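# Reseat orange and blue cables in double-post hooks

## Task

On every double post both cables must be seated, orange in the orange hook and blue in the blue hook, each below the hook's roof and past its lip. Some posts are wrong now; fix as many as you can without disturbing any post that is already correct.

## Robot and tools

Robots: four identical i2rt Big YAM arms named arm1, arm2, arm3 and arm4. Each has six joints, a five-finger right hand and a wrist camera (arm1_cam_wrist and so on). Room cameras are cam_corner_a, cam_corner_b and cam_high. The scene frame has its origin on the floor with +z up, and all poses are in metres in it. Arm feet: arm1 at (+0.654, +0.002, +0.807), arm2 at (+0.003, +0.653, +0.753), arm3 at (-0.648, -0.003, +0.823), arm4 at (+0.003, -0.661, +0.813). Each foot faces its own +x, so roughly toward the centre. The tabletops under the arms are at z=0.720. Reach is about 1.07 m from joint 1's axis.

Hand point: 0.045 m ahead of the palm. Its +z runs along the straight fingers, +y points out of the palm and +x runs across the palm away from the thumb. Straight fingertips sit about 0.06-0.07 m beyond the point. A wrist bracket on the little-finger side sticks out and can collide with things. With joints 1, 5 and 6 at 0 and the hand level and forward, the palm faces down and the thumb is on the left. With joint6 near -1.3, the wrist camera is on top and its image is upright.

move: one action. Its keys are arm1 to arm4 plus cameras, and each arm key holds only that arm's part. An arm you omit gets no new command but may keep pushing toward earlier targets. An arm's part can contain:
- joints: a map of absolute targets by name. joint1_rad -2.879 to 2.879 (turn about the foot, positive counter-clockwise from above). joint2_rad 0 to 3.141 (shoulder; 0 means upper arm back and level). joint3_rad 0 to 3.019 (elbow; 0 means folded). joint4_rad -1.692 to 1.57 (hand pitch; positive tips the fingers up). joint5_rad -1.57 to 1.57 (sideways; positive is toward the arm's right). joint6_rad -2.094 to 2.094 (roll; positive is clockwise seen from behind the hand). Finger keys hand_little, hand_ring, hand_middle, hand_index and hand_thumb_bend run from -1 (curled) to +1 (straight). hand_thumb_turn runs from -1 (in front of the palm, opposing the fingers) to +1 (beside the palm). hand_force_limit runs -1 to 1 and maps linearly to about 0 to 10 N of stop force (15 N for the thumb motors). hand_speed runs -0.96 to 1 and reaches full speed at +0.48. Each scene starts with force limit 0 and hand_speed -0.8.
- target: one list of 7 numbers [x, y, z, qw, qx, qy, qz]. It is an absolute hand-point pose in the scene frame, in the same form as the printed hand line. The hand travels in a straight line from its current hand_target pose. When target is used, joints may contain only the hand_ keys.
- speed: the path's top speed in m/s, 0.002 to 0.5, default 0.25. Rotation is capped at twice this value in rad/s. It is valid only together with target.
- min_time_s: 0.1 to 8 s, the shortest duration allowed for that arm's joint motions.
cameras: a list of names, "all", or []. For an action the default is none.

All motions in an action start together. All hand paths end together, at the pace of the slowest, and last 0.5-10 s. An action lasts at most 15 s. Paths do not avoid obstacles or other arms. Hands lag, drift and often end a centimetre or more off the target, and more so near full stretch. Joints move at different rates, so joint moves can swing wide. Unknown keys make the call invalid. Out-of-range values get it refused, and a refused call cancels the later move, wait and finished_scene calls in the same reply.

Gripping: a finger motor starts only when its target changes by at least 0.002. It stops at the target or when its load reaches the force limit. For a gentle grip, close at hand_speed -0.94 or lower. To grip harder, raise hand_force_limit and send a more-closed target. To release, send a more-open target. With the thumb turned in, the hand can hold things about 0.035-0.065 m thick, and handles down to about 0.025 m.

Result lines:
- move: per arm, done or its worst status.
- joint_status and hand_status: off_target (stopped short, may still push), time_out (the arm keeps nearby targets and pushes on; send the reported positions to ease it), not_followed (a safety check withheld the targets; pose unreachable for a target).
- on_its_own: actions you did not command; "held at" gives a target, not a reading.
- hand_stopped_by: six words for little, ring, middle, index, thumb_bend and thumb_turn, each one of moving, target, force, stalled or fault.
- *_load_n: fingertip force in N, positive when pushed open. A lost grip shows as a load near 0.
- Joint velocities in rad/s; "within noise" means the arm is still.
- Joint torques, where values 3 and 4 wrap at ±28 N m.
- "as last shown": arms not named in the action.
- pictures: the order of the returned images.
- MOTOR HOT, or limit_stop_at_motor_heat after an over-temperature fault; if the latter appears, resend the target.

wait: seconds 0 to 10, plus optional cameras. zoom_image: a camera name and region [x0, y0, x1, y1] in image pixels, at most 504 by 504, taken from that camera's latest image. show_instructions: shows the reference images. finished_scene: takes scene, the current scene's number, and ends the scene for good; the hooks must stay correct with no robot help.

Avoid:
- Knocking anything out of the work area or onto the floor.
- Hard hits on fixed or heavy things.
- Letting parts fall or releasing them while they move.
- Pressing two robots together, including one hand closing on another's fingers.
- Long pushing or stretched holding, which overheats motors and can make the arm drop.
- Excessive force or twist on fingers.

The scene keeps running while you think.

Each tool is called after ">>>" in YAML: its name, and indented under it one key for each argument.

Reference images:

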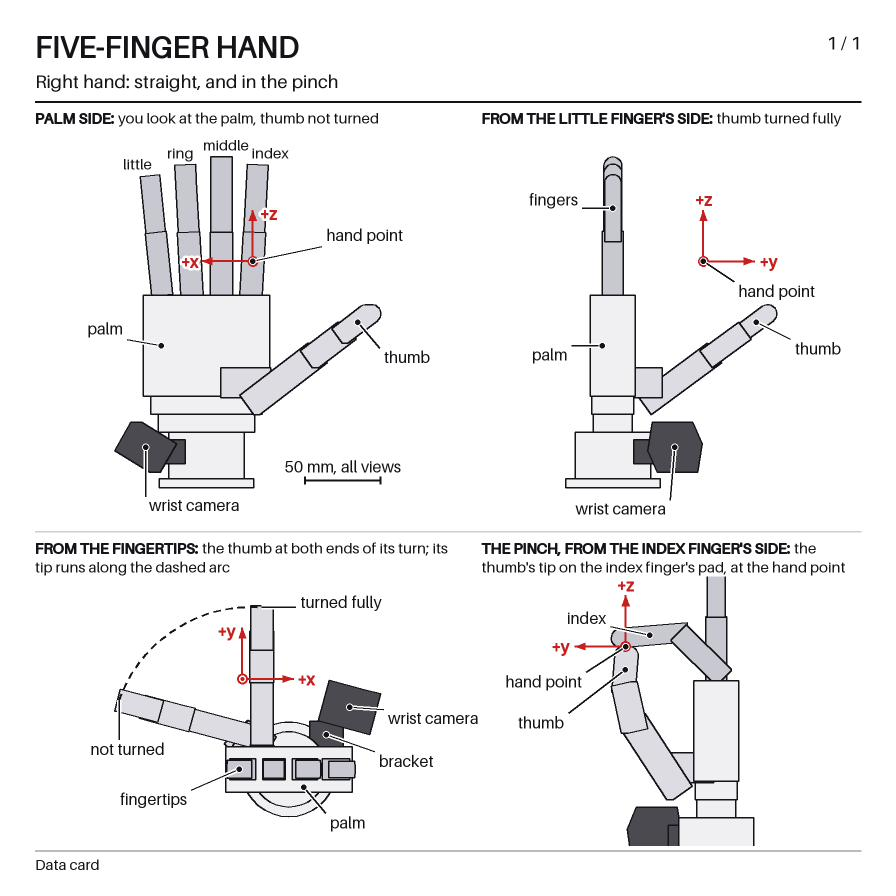

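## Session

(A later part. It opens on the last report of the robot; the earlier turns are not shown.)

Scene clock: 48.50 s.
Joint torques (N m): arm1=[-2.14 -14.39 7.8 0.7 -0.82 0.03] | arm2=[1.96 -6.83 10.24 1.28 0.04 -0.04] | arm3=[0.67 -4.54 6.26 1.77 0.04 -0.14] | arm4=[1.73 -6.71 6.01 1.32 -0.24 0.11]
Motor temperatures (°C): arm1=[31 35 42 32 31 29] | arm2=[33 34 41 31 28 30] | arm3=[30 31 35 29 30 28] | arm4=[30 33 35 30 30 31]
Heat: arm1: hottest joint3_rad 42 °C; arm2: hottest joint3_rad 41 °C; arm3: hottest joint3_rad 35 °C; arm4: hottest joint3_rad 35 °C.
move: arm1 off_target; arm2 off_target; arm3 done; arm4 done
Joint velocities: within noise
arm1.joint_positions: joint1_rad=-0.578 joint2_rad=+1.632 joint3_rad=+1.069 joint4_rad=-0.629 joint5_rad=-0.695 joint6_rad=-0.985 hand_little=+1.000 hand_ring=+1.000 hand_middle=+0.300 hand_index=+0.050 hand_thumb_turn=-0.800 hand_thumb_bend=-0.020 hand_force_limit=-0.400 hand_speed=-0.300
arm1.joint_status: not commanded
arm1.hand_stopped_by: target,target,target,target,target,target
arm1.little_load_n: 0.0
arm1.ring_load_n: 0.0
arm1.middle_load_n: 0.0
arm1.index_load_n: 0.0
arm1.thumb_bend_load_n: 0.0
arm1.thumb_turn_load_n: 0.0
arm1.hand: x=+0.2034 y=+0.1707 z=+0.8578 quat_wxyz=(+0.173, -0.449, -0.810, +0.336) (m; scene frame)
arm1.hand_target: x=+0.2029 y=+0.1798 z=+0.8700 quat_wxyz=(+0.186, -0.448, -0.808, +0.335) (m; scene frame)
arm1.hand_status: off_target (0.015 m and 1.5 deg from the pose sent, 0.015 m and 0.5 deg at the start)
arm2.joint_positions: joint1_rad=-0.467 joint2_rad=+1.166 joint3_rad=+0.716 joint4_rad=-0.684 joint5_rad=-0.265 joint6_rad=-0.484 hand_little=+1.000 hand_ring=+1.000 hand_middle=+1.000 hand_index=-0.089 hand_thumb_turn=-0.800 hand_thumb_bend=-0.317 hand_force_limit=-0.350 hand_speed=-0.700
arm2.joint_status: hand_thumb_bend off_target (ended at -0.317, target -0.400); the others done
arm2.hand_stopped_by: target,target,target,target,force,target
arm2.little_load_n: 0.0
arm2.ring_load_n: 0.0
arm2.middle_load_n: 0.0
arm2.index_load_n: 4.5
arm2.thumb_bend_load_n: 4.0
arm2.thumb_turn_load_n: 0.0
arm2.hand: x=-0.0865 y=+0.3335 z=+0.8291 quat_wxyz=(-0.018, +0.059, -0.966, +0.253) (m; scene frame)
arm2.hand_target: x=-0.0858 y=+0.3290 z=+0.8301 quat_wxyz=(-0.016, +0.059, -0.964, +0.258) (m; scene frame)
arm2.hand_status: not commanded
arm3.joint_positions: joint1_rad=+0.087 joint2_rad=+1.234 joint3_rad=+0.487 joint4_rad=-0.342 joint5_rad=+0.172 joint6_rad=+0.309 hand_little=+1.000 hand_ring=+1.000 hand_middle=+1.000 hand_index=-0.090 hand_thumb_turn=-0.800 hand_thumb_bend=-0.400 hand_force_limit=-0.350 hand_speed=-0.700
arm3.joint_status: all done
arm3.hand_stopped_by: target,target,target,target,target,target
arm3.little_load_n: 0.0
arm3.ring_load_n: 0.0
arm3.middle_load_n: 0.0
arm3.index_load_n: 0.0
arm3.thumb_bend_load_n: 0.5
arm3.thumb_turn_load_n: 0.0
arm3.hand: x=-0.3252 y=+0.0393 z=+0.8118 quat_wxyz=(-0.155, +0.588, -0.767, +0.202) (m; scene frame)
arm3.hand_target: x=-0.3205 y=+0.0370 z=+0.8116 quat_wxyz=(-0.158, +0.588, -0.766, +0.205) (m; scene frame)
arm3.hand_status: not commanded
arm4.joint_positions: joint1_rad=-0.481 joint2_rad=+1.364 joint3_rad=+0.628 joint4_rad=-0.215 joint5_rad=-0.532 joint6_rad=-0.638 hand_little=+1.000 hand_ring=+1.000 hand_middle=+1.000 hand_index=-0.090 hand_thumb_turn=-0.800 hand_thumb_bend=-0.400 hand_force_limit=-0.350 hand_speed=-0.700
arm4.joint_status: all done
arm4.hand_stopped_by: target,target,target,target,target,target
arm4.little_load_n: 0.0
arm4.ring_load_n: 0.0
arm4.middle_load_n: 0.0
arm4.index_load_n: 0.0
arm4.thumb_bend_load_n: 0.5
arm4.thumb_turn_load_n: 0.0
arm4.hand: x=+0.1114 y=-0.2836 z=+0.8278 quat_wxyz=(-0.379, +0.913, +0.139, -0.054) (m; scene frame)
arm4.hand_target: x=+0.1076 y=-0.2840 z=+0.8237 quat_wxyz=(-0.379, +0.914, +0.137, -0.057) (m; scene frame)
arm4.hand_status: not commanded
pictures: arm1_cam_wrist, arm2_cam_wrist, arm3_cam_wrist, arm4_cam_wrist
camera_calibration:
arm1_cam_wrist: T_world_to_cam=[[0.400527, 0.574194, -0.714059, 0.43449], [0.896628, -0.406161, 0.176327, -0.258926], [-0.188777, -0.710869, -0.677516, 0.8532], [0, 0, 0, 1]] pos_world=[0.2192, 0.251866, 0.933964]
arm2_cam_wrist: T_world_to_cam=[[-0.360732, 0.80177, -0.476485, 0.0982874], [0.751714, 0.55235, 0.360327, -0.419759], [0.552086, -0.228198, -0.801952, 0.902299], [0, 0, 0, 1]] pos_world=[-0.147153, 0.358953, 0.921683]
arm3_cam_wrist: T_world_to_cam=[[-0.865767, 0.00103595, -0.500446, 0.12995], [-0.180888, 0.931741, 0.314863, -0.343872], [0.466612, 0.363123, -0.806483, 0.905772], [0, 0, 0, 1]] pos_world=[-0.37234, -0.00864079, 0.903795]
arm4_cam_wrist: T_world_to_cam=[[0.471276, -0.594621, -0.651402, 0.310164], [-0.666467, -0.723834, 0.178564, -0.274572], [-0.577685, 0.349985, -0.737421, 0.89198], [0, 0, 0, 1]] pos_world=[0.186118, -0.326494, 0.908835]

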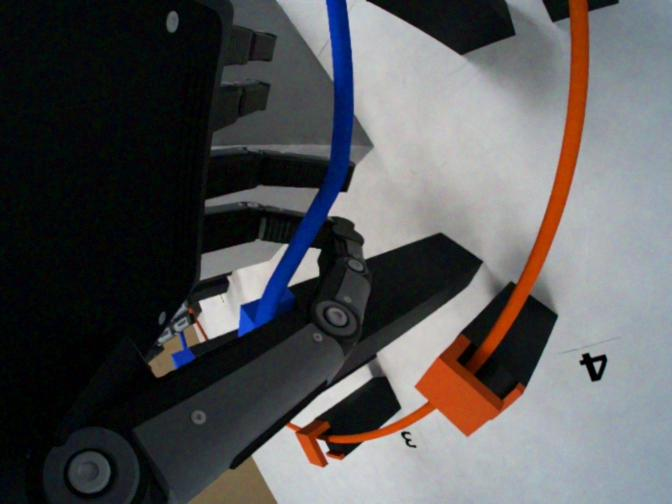

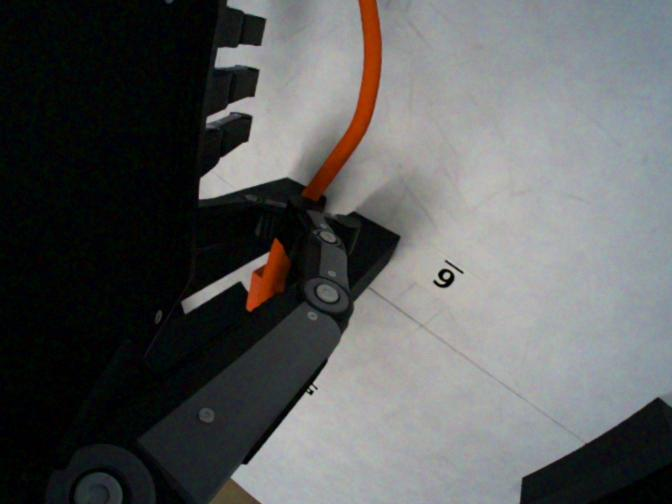

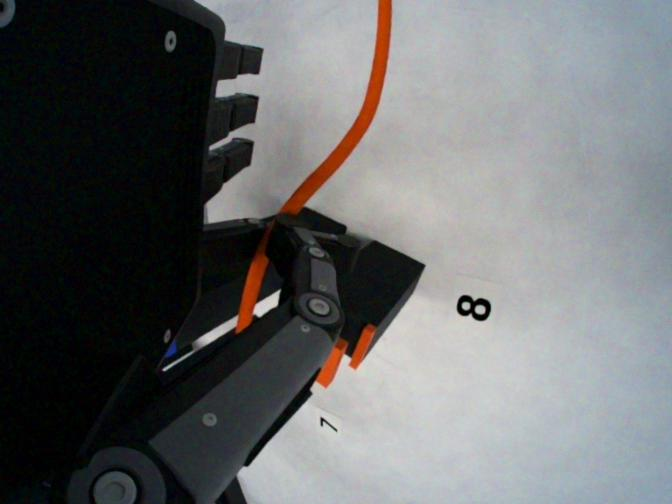

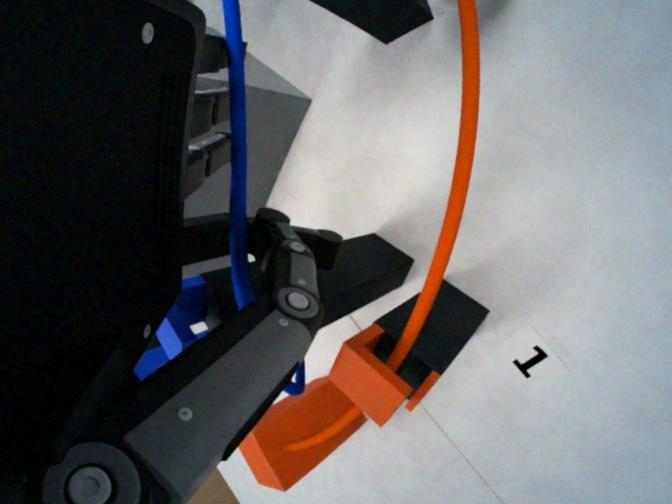

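>>> move:
  arm1: {"target": [0.2368, 0.2077, 0.8770, -0.1855, 0.4479, 0.8080, -0.3347], "speed": 0.05}
  arm2: {"target": [-0.0909, 0.3730, 0.8310, 0.0158, -0.0589, 0.9641, -0.2583], "speed": 0.05}
  arm3: {"target": [-0.3720, 0.0525, 0.8190, 0.1576, -0.5880, 0.7663, -0.2053], "speed": 0.05}
  arm4: {"target": [0.1090, -0.2840, 0.8610, -0.3785, 0.9137, 0.1366, -0.0566], "speed": 0.05}
  cameras: ["all"]

>>> zoom_image:
  camera: "arm1_cam_wrist"
  region: [230, 170, 410, 350]

>>> zoom_image:
  camera: "arm2_cam_wrist"
  region: [230, 170, 410, 350]

>>> zoom_image:
  camera: "arm3_cam_wrist"
  region: [230, 170, 410, 350]

>>> zoom_image:
  camera: "arm4_cam_wrist"
  region: [170, 170, 390, 390]

Scene clock: 54.33 s.
Joint torques (N m): arm1=[-1.96 -14.39 7.31 0.69 -0.79 0.04] | arm2=[0.91 -6.07 9.55 -0.09 -0.34 -0.17] | arm3=[1.2 -4.54 5.75 0.47 0.51 -0.01] | arm4=[1.26 -8.41 9.43 0.34 -0.32 0.07]
Motor temperatures (°C): arm1=[31 36 42 32 31 29] | arm2=[33 34 42 31 28 30] | arm3=[30 31 35 29 30 28] | arm4=[30 33 35 30 30 31]
Heat: arm1: hottest joint3_rad 42 °C; arm2: hottest joint3_rad 42 °C; arm3: hottest joint3_rad 35 °C; arm4: hottest joint3_rad 35 °C.
move: arm1 off_target; arm2 done; arm3 done; arm4 off_target
Joint velocities: within noise
arm1.joint_positions: joint1_rad=-0.670 joint2_rad=+1.608 joint3_rad=+1.069 joint4_rad=-0.726 joint5_rad=-0.728 joint6_rad=-1.098 hand_little=+1.000 hand_ring=+1.000 hand_middle=+0.300 hand_index=+0.050 hand_thumb_turn=-0.800 hand_thumb_bend=-0.020 hand_force_limit=-0.400 hand_speed=-0.300
arm1.joint_status: not commanded
arm1.hand_stopped_by: target,target,target,target,target,target
arm1.little_load_n: 0.0
arm1.ring_load_n: 0.0
arm1.middle_load_n: 0.0
arm1.index_load_n: 0.0
arm1.thumb_bend_load_n: 0.0
arm1.thumb_turn_load_n: 0.0
arm1.hand: x=+0.2349 y=+0.1997 z=+0.8660 quat_wxyz=(+0.173, -0.449, -0.809, +0.337) (m; scene frame)
arm1.hand_target: x=+0.2368 y=+0.2076 z=+0.8769 quat_wxyz=(+0.186, -0.448, -0.808, +0.334) (m; scene frame)
arm1.hand_status: off_target (0.014 m and 1.5 deg from the pose sent, 0.053 m and 1.5 deg at the start)
arm2.joint_positions: joint1_rad=-0.536 joint2_rad=+1.060 joint3_rad=+0.652 joint4_rad=-0.712 joint5_rad=-0.291 joint6_rad=-0.548 hand_little=+1.000 hand_ring=+1.000 hand_middle=+1.000 hand_index=-0.089 hand_thumb_turn=-0.800 hand_thumb_bend=-0.317 hand_force_limit=-0.350 hand_speed=-0.700
arm2.joint_status: not commanded
arm2.hand_stopped_by: target,target,target,target,force,target
arm2.little_load_n: 0.0
arm2.ring_load_n: 0.0
arm2.middle_load_n: 0.0
arm2.index_load_n: 4.5
arm2.thumb_bend_load_n: 4.0
arm2.thumb_turn_load_n: -1.0
arm2.hand: x=-0.0941 y=+0.3657 z=+0.8327 quat_wxyz=(-0.010, +0.060, -0.962, +0.265) (m; scene frame)
arm2.hand_target: x=-0.0909 y=+0.3729 z=+0.8308 quat_wxyz=(-0.016, +0.059, -0.964, +0.258) (m; scene frame)
arm2.hand_status: done (0.008 m and 1.1 deg from the pose sent, 0.040 m and 0.7 deg at the start)
arm3.joint_positions: joint1_rad=+0.162 joint2_rad=+1.070 joint3_rad=+0.399 joint4_rad=-0.415 joint5_rad=+0.201 joint6_rad=+0.375 hand_little=+1.000 hand_ring=+1.000 hand_middle=+1.000 hand_index=-0.090 hand_thumb_turn=-0.800 hand_thumb_bend=-0.400 hand_force_limit=-0.350 hand_speed=-0.700
arm3.joint_status: not commanded
arm3.hand_stopped_by: target,target,target,target,target,target
arm3.little_load_n: 0.0
arm3.ring_load_n: 0.0
arm3.middle_load_n: 0.0
arm3.index_load_n: 0.5
arm3.thumb_bend_load_n: 1.0
arm3.thumb_turn_load_n: 0.5
arm3.hand: x=-0.3669 y=+0.0544 z=+0.8194 quat_wxyz=(-0.163, +0.588, -0.766, +0.204) (m; scene frame)
arm3.hand_target: x=-0.3719 y=+0.0525 z=+0.8188 quat_wxyz=(-0.158, +0.588, -0.766, +0.205) (m; scene frame)
arm3.hand_status: done (0.005 m and 0.6 deg from the pose sent, 0.049 m and 0.5 deg at the start)
arm4.joint_positions: joint1_rad=-0.481 joint2_rad=+1.298 joint3_rad=+0.628 joint4_rad=-0.324 joint5_rad=-0.532 joint6_rad=-0.638 hand_little=+1.000 hand_ring=+1.000 hand_middle=+1.000 hand_index=-0.090 hand_thumb_turn=-0.800 hand_thumb_bend=-0.400 hand_force_limit=-0.350 hand_speed=-0.700
arm4.joint_status: not commanded
arm4.hand_stopped_by: target,target,target,target,target,target
arm4.little_load_n: 0.0
arm4.ring_load_n: 0.0
arm4.middle_load_n: 0.0
arm4.index_load_n: 0.0
arm4.thumb_bend_load_n: 0.5
arm4.thumb_turn_load_n: 0.0
arm4.hand: x=+0.1020 y=-0.3007 z=+0.8417 quat_wxyz=(-0.363, +0.920, +0.134, -0.066) (m; scene frame)
arm4.hand_target: x=+0.1087 y=-0.2845 z=+0.8612 quat_wxyz=(-0.379, +0.914, +0.137, -0.057) (m; scene frame)
arm4.hand_status: off_target (0.026 m and 2.3 deg from the pose sent, 0.033 m and 0.4 deg at the start)
pictures: arm1_cam_wrist, arm2_cam_wrist, arm3_cam_wrist, arm4_cam_wrist, cam_corner_a, cam_corner_b, cam_high
camera_calibration:
arm1_cam_wrist: T_world_to_cam=[[0.399512, 0.57236, -0.716097, 0.413507], [0.896739, -0.406229, 0.175603, -0.276244], [-0.190391, -0.712308, -0.675551, 0.884387], [0, 0, 0, 1]] pos_world=[0.250897, 0.281063, 0.942069]
arm2_cam_wrist: T_world_to_cam=[[-0.366802, 0.790089, -0.491136, 0.0873775], [0.758521, 0.559654, 0.333816, -0.413142], [0.538611, -0.250093, -0.804582, 0.925649], [0, 0, 0, 1]] pos_world=[-0.153137, 0.393679, 0.925588]
arm3_cam_wrist: T_world_to_cam=[[-0.858527, 0.000214403, -0.512769, 0.110509], [-0.189555, 0.929031, 0.317759, -0.373292], [0.476446, 0.370002, -0.797557, 0.921868], [0, 0, 0, 1]] pos_world=[-0.415105, 0.005683, 0.910525]
arm4_cam_wrist: T_world_to_cam=[[0.457394, -0.61949, -0.637983, 0.296198], [-0.662125, -0.716159, 0.220697, -0.329343], [-0.593617, 0.321479, -0.737747, 0.896163], [0, 0, 0, 1]] pos_world=[0.178432, -0.340468, 0.922796]

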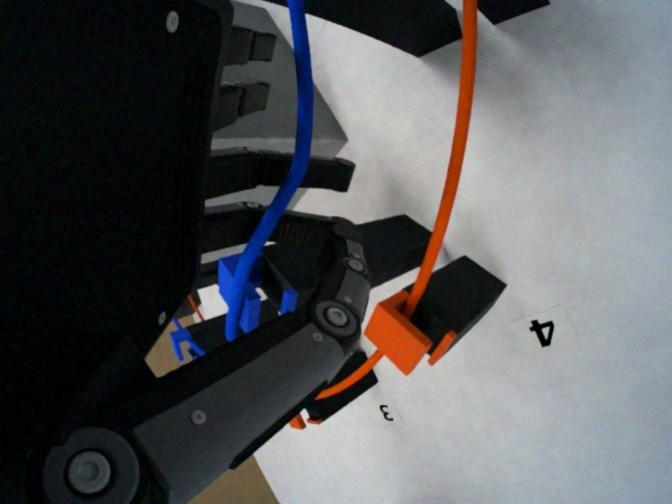

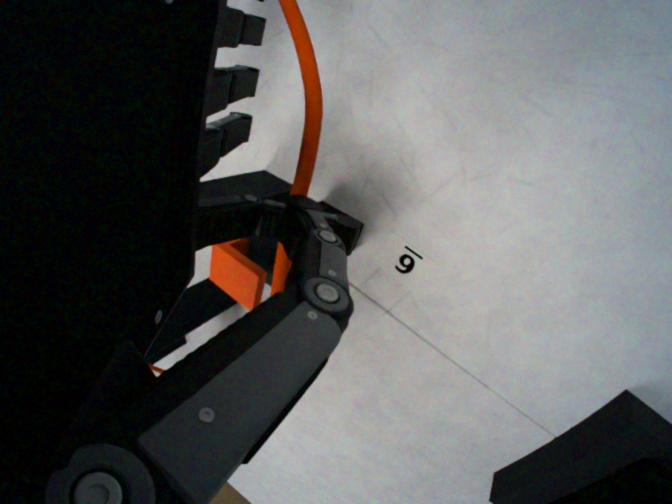

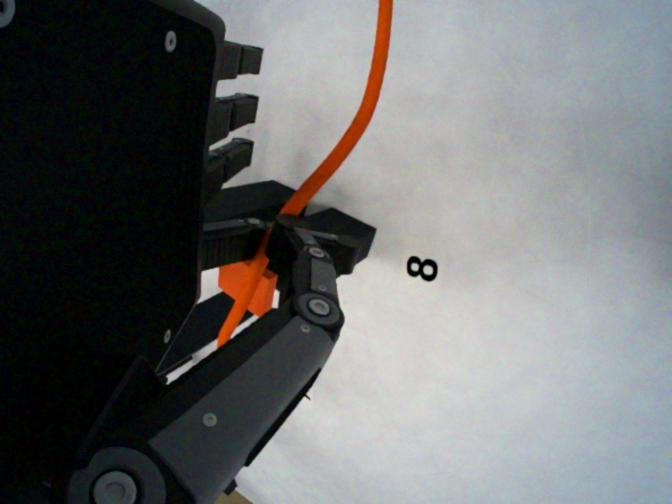

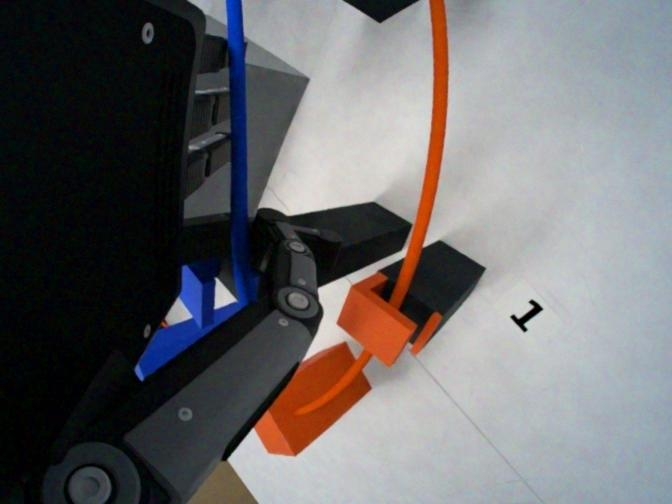

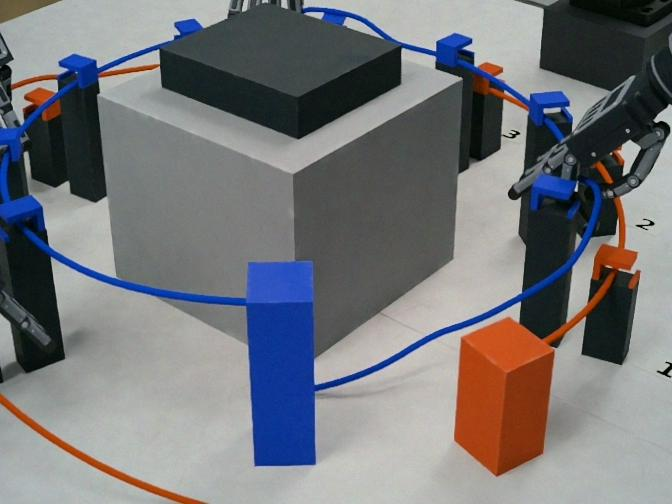

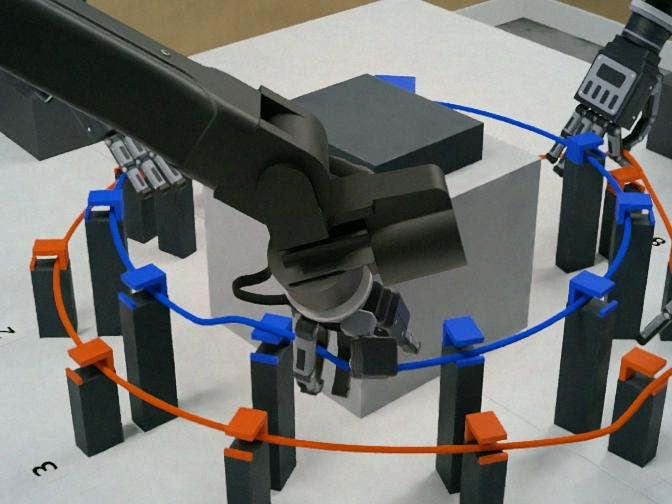

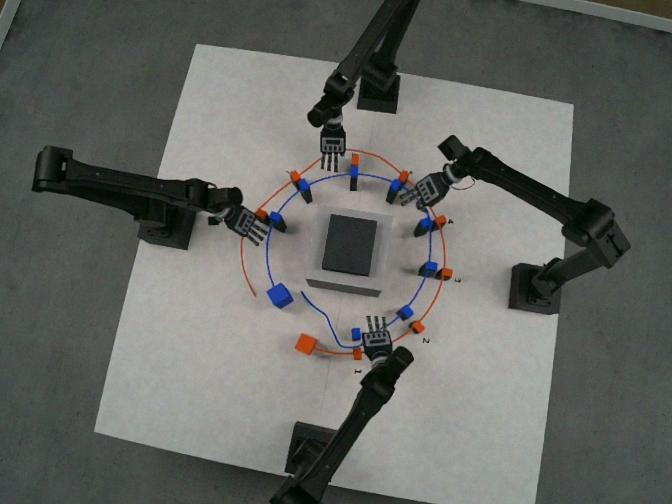

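Scaled by 2.800 from the camera's 672x504 image, which has a finer 960x720 frame.

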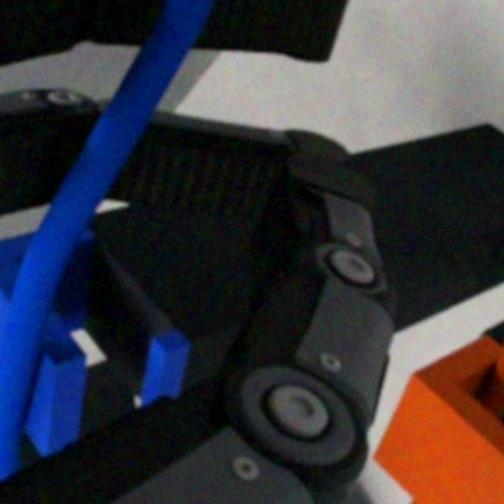

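Scaled by 2.800 from the camera's 672x504 image, which has a finer 960x720 frame.

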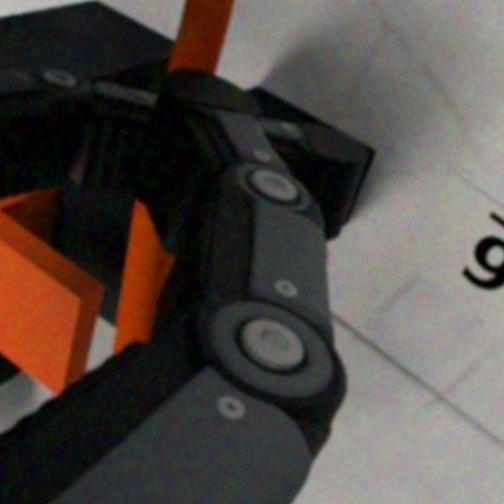

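Scaled by 2.800 from the camera's 672x504 image, which has a finer 960x720 frame.

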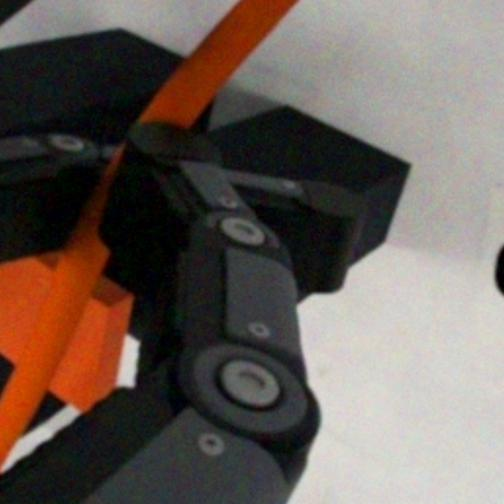

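Scaled by 2.291 from the camera's 672x504 image, which has a finer 960x720 frame.

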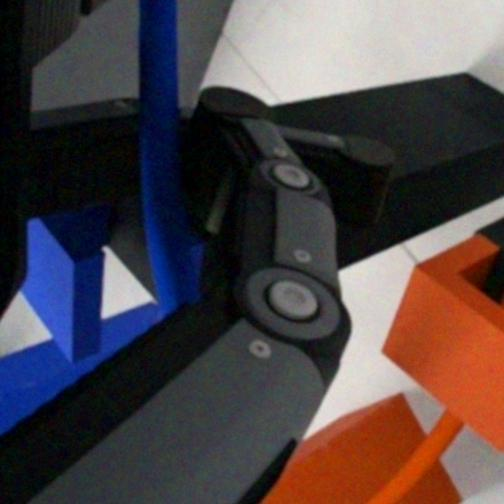

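>>> move:
  arm1: {"target": [0.2580, 0.2220, 0.8780, -0.1855, 0.4479, 0.8080, -0.3347], "speed": 0.05, "joints": {"hand_thumb_bend": -0.62, "hand_index": -0.12, "hand_speed": -0.6, "hand_force_limit": -0.35}}
  arm2: {"target": [-0.0915, 0.3770, 0.8160, 0.0158, -0.0589, 0.9641, -0.2583], "speed": 0.05}
  arm3: {"target": [-0.3960, 0.0595, 0.8190, 0.1576, -0.5880, 0.7663, -0.2053], "speed": 0.05, "joints": {"hand_thumb_bend": -0.65, "hand_index": -0.3, "hand_speed": -0.7, "hand_force_limit": -0.35}}
  arm4: {"target": [0.1105, -0.2980, 0.8415, -0.3785, 0.9137, 0.1366, -0.0566], "speed": 0.05, "joints": {"hand_thumb_bend": -0.62, "hand_index": -0.3, "hand_speed": -0.7, "hand_force_limit": -0.35}}
  cameras: ["all"]

>>> zoom_image:
  camera: "arm1_cam_wrist"
  region: [210, 170, 390, 350]

>>> zoom_image:
  camera: "arm2_cam_wrist"
  region: [210, 170, 390, 350]

>>> zoom_image:
  camera: "arm3_cam_wrist"
  region: [210, 170, 390, 350]

>>> zoom_image:
  camera: "arm4_cam_wrist"
  region: [170, 170, 390, 390]

>>> zoom_image:
  camera: "cam_corner_a"
  region: [490, 130, 672, 312]

>>> zoom_image:
  camera: "cam_corner_b"
  region: [230, 280, 450, 400]

>>> zoom_image:
  camera: "cam_corner_b"
  region: [550, 250, 672, 400]

Scene clock: 61.17 s.
Joint torques (N m): arm1=[-2.26 -13.92 6.75 0.61 -0.78 0.02] | arm2=[0.97 -4.95 8.72 0.2 -0.46 -0.11] | arm3=[1.03 -3.37 5.55 0.13 0.67 -0.11] | arm4=[0.03 -6.71 6.17 1.14 -0.44 -0.14]
Motor temperatures (°C): arm1=[31 36 42 32 31 29] | arm2=[33 34 41 31 28 30] | arm3=[30 31 34 29 30 28] | arm4=[30 33 36 30 30 31]
Heat: arm1: hottest joint3_rad 42 °C; arm2: hottest joint3_rad 41 °C; arm3: hottest joint3_rad 34 °C; arm4: hottest joint3_rad 36 °C.
move: arm1 off_target; arm2 off_target; arm3 off_target; arm4 off_target
Joint velocities: within noise
arm1.joint_positions: joint1_rad=-0.724 joint2_rad=+1.597 joint3_rad=+1.069 joint4_rad=-0.777 joint5_rad=-0.746 joint6_rad=-1.168 hand_little=+1.000 hand_ring=+1.000 hand_middle=+0.300 hand_index=-0.120 hand_thumb_turn=-0.800 hand_thumb_bend=-0.471 hand_force_limit=-0.350 hand_speed=-0.600
arm1.joint_status: hand_thumb_bend off_target (ended at -0.471, target -0.620); the others done
arm1.hand_stopped_by: target,target,target,target,force,target
arm1.little_load_n: 0.0
arm1.ring_load_n: 0.0
arm1.middle_load_n: 0.0
arm1.index_load_n: 2.0
arm1.thumb_bend_load_n: 5.5
arm1.thumb_turn_load_n: -1.0
arm1.hand: x=+0.2528 y=+0.2159 z=+0.8700 quat_wxyz=(+0.176, -0.447, -0.809, +0.338) (m; scene frame)
arm1.hand_target: x=+0.2578 y=+0.2218 z=+0.8779 quat_wxyz=(+0.185, -0.448, -0.808, +0.335) (m; scene frame)
arm1.hand_status: off_target (0.011 m and 1.1 deg from the pose sent, 0.034 m and 1.5 deg at the start)
arm2.joint_positions: joint1_rad=-0.547 joint2_rad=+1.060 joint3_rad=+0.625 joint4_rad=-0.675 joint5_rad=-0.292 joint6_rad=-0.559 hand_little=+1.000 hand_ring=+1.000 hand_middle=+1.000 hand_index=-0.089 hand_thumb_turn=-0.800 hand_thumb_bend=-0.317 hand_force_limit=-0.350 hand_speed=-0.700
arm2.joint_status: not commanded
arm2.hand_stopped_by: target,target,target,target,force,target
arm2.little_load_n: 0.0
arm2.ring_load_n: 0.0
arm2.middle_load_n: 0.0
arm2.index_load_n: 4.5
arm2.thumb_bend_load_n: 3.0
arm2.thumb_turn_load_n: -1.5
arm2.hand: x=-0.0970 y=+0.3681 z=+0.8238 quat_wxyz=(-0.004, +0.061, -0.961, +0.269) (m; scene frame)
arm2.hand_target: x=-0.0915 y=+0.3770 z=+0.8161 quat_wxyz=(-0.016, +0.059, -0.964, +0.258) (m; scene frame)
arm2.hand_status: off_target (0.013 m and 1.9 deg from the pose sent, 0.020 m and 1.1 deg at the start)
arm3.joint_positions: joint1_rad=+0.218 joint2_rad=+0.982 joint3_rad=+0.360 joint4_rad=-0.458 joint5_rad=+0.222 joint6_rad=+0.432 hand_little=+1.000 hand_ring=+1.000 hand_middle=+1.000 hand_index=-0.139 hand_thumb_turn=-0.800 hand_thumb_bend=-0.422 hand_force_limit=-0.350 hand_speed=-0.700
arm3.joint_status: hand_index off_target (ended at -0.139, target -0.300); hand_thumb_bend off_target (ended at -0.422, target -0.650); the others done
arm3.hand_stopped_by: target,target,target,force,force,target
arm3.little_load_n: 0.0
arm3.ring_load_n: 0.0
arm3.middle_load_n: 0.0
arm3.index_load_n: 5.5
arm3.thumb_bend_load_n: 5.5
arm3.thumb_turn_load_n: -0.5
arm3.hand: x=-0.3854 y=+0.0647 z=+0.8234 quat_wxyz=(-0.172, +0.584, -0.766, +0.204) (m; scene frame)
arm3.hand_target: x=-0.3956 y=+0.0597 z=+0.8188 quat_wxyz=(-0.158, +0.588, -0.766, +0.205) (m; scene frame)
arm3.hand_status: off_target (0.013 m and 1.7 deg from the pose sent, 0.030 m and 0.6 deg at the start)
arm4.joint_positions: joint1_rad=-0.493 joint2_rad=+1.298 joint3_rad=+0.628 joint4_rad=-0.295 joint5_rad=-0.543 joint6_rad=-0.644 hand_little=+1.000 hand_ring=+1.000 hand_middle=+1.000 hand_index=-0.300 hand_thumb_turn=-0.800 hand_thumb_bend=-0.552 hand_force_limit=-0.350 hand_speed=-0.700
arm4.joint_status: hand_thumb_bend off_target (ended at -0.552, target -0.620); the others done
arm4.hand_stopped_by: target,target,target,target,force,target
arm4.little_load_n: 0.0
arm4.ring_load_n: 0.0
arm4.middle_load_n: 0.0
arm4.index_load_n: 1.0
arm4.thumb_bend_load_n: 5.0
arm4.thumb_turn_load_n: 0.0
arm4.hand: x=+0.1081 y=-0.2954 z=+0.8447 quat_wxyz=(-0.376, +0.915, +0.135, -0.060) (m; scene frame)
arm4.hand_target: x=+0.1104 y=-0.2980 z=+0.8416 quat_wxyz=(-0.378, +0.914, +0.137, -0.057) (m; scene frame)
arm4.hand_status: done (0.005 m and 0.5 deg from the pose sent, 0.009 m and 2.3 deg at the start)
pictures: arm1_cam_wrist, arm2_cam_wrist, arm3_cam_wrist, arm4_cam_wrist, cam_corner_a, cam_corner_b, cam_high
camera_calibration:
arm1_cam_wrist: T_world_to_cam=[[0.394256, 0.57452, -0.717279, 0.401818], [0.898199, -0.406016, 0.168492, -0.280706], [-0.194425, -0.710688, -0.676108, 0.903054], [0, 0, 0, 1]] pos_world=[0.269286, 0.296966, 0.946074]
arm2_cam_wrist: T_world_to_cam=[[-0.372019, 0.785093, -0.495208, 0.0847206], [0.761748, 0.563079, 0.32044, -0.399208], [0.530416, -0.258014, -0.807519, 0.925202], [0, 0, 0, 1]] pos_world=[-0.155128, 0.396987, 0.916995]
arm3_cam_wrist: T_world_to_cam=[[-0.850293, 0.00889162, -0.526234, 0.11029], [-0.191494, 0.926101, 0.325065, -0.394264], [0.490236, 0.377171, -0.785755, 0.925169], [0, 0, 0, 1]] pos_world=[-0.435271, 0.0152003, 0.913156]
arm4_cam_wrist: T_world_to_cam=[[0.46242, -0.600683, -0.652187, 0.315612], [-0.665543, -0.721157, 0.192316, -0.299331], [-0.58585, 0.345128, -0.733257, 0.902592], [0, 0, 0, 1]] pos_world=[0.183621, -0.337792, 0.925236]

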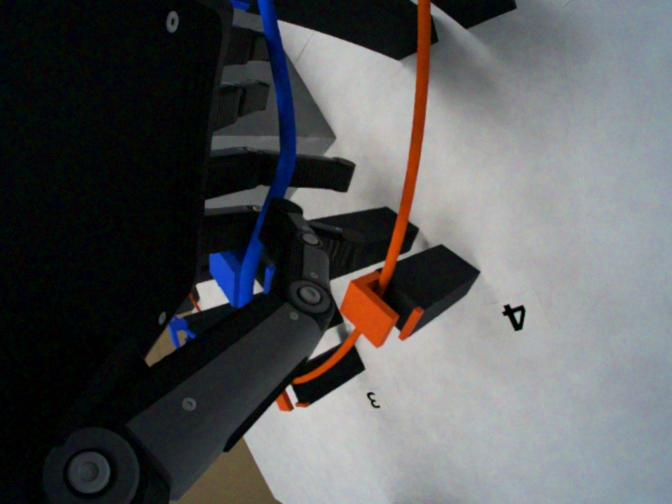

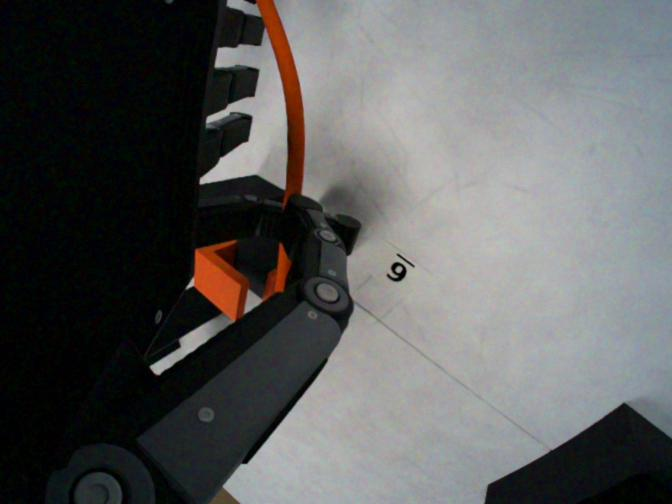

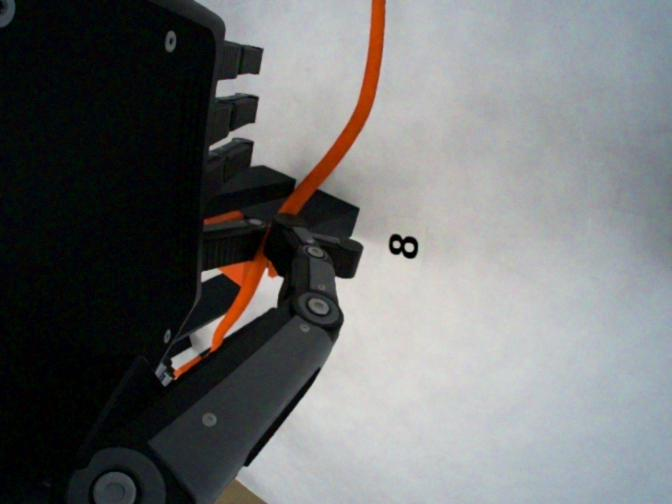

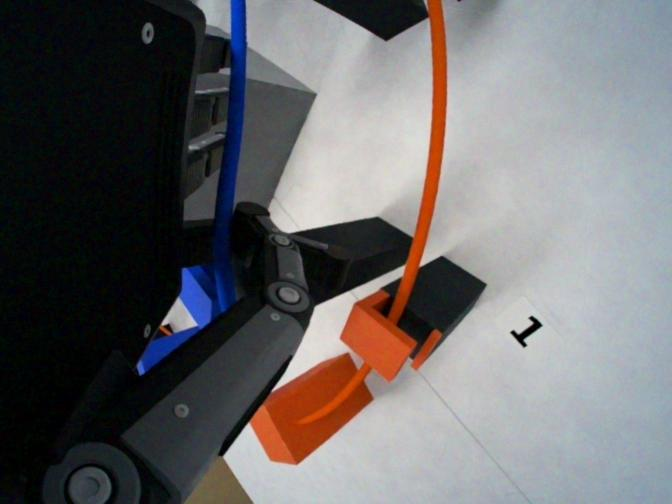

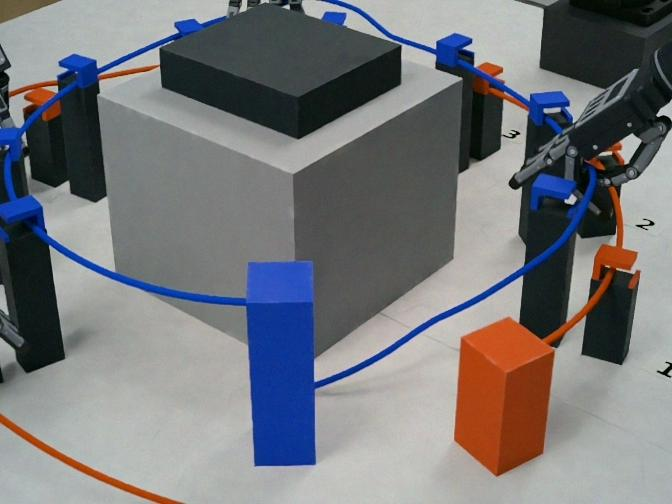

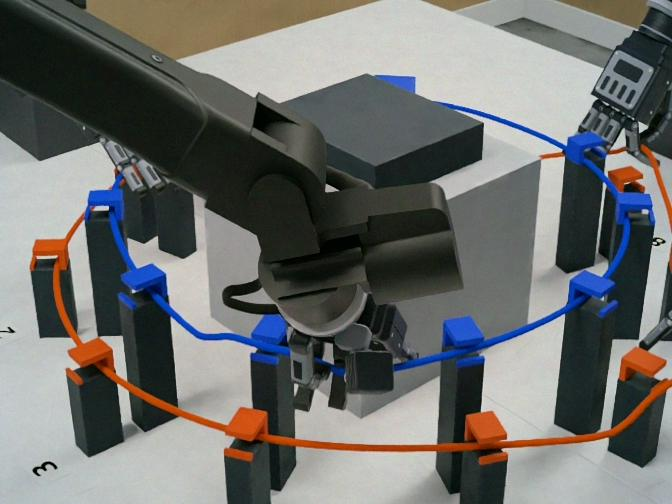

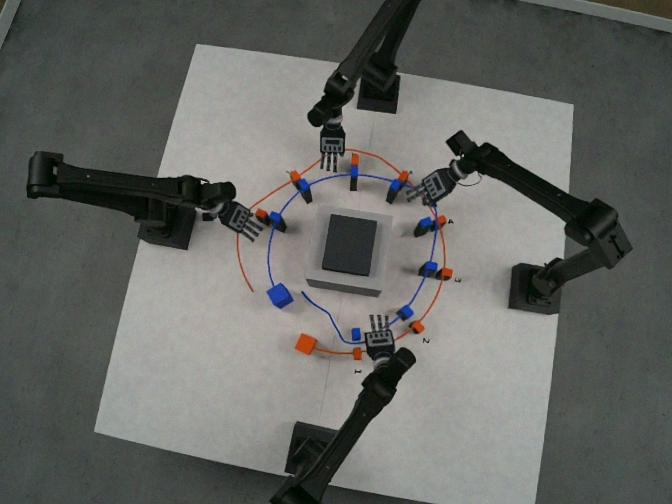

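Scaled by 2.800 from the camera's 672x504 image, which has a finer 960x720 frame.

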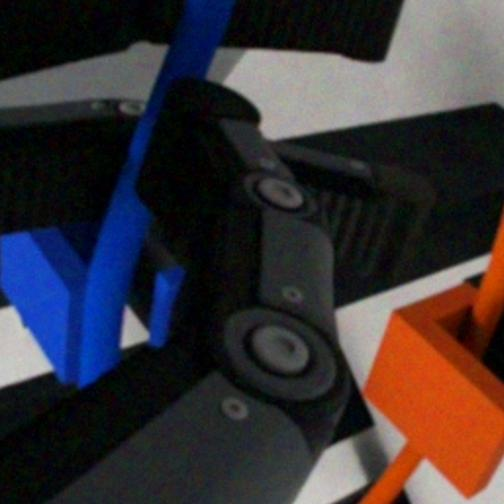

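Scaled by 2.800 from the camera's 672x504 image, which has a finer 960x720 frame.

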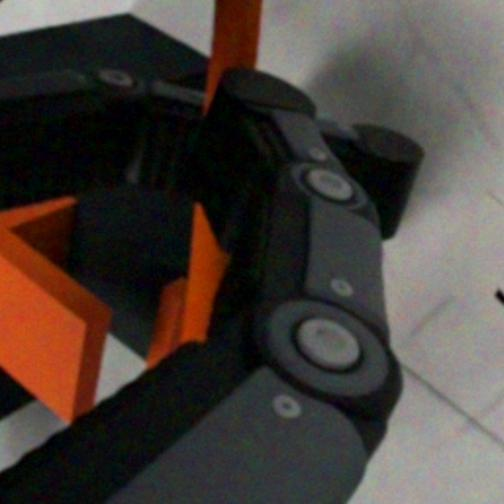

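Scaled by 2.800 from the camera's 672x504 image, which has a finer 960x720 frame.

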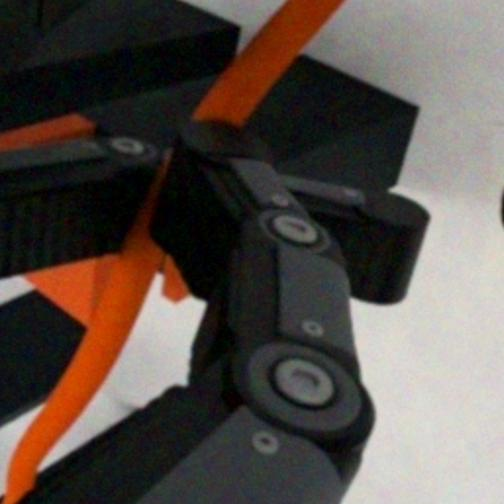

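Scaled by 2.291 from the camera's 672x504 image, which has a finer 960x720 frame.

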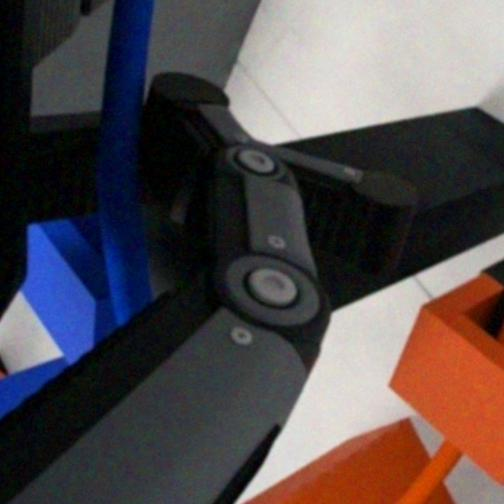

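Scaled by 2.769 from the camera's 672x504 image, which has a finer 960x720 frame.

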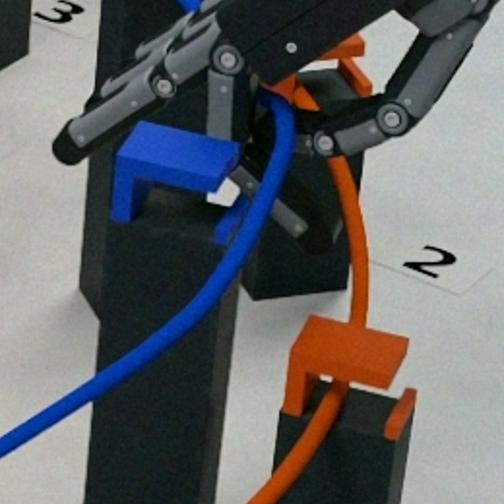

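Scaled by 2.291 from the camera's 672x504 image, which has a finer 960x720 frame.

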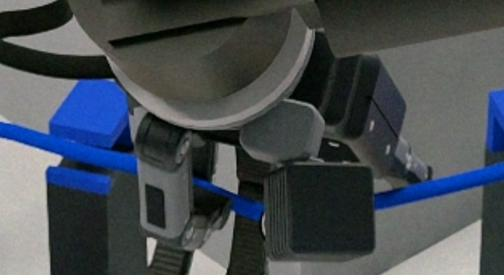

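Scaled by 3.360 from the camera's 672x504 image, which has a finer 960x720 frame.

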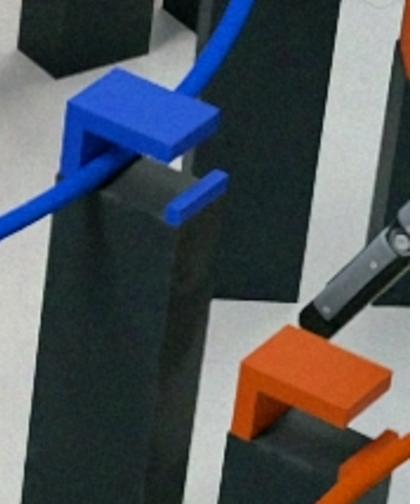

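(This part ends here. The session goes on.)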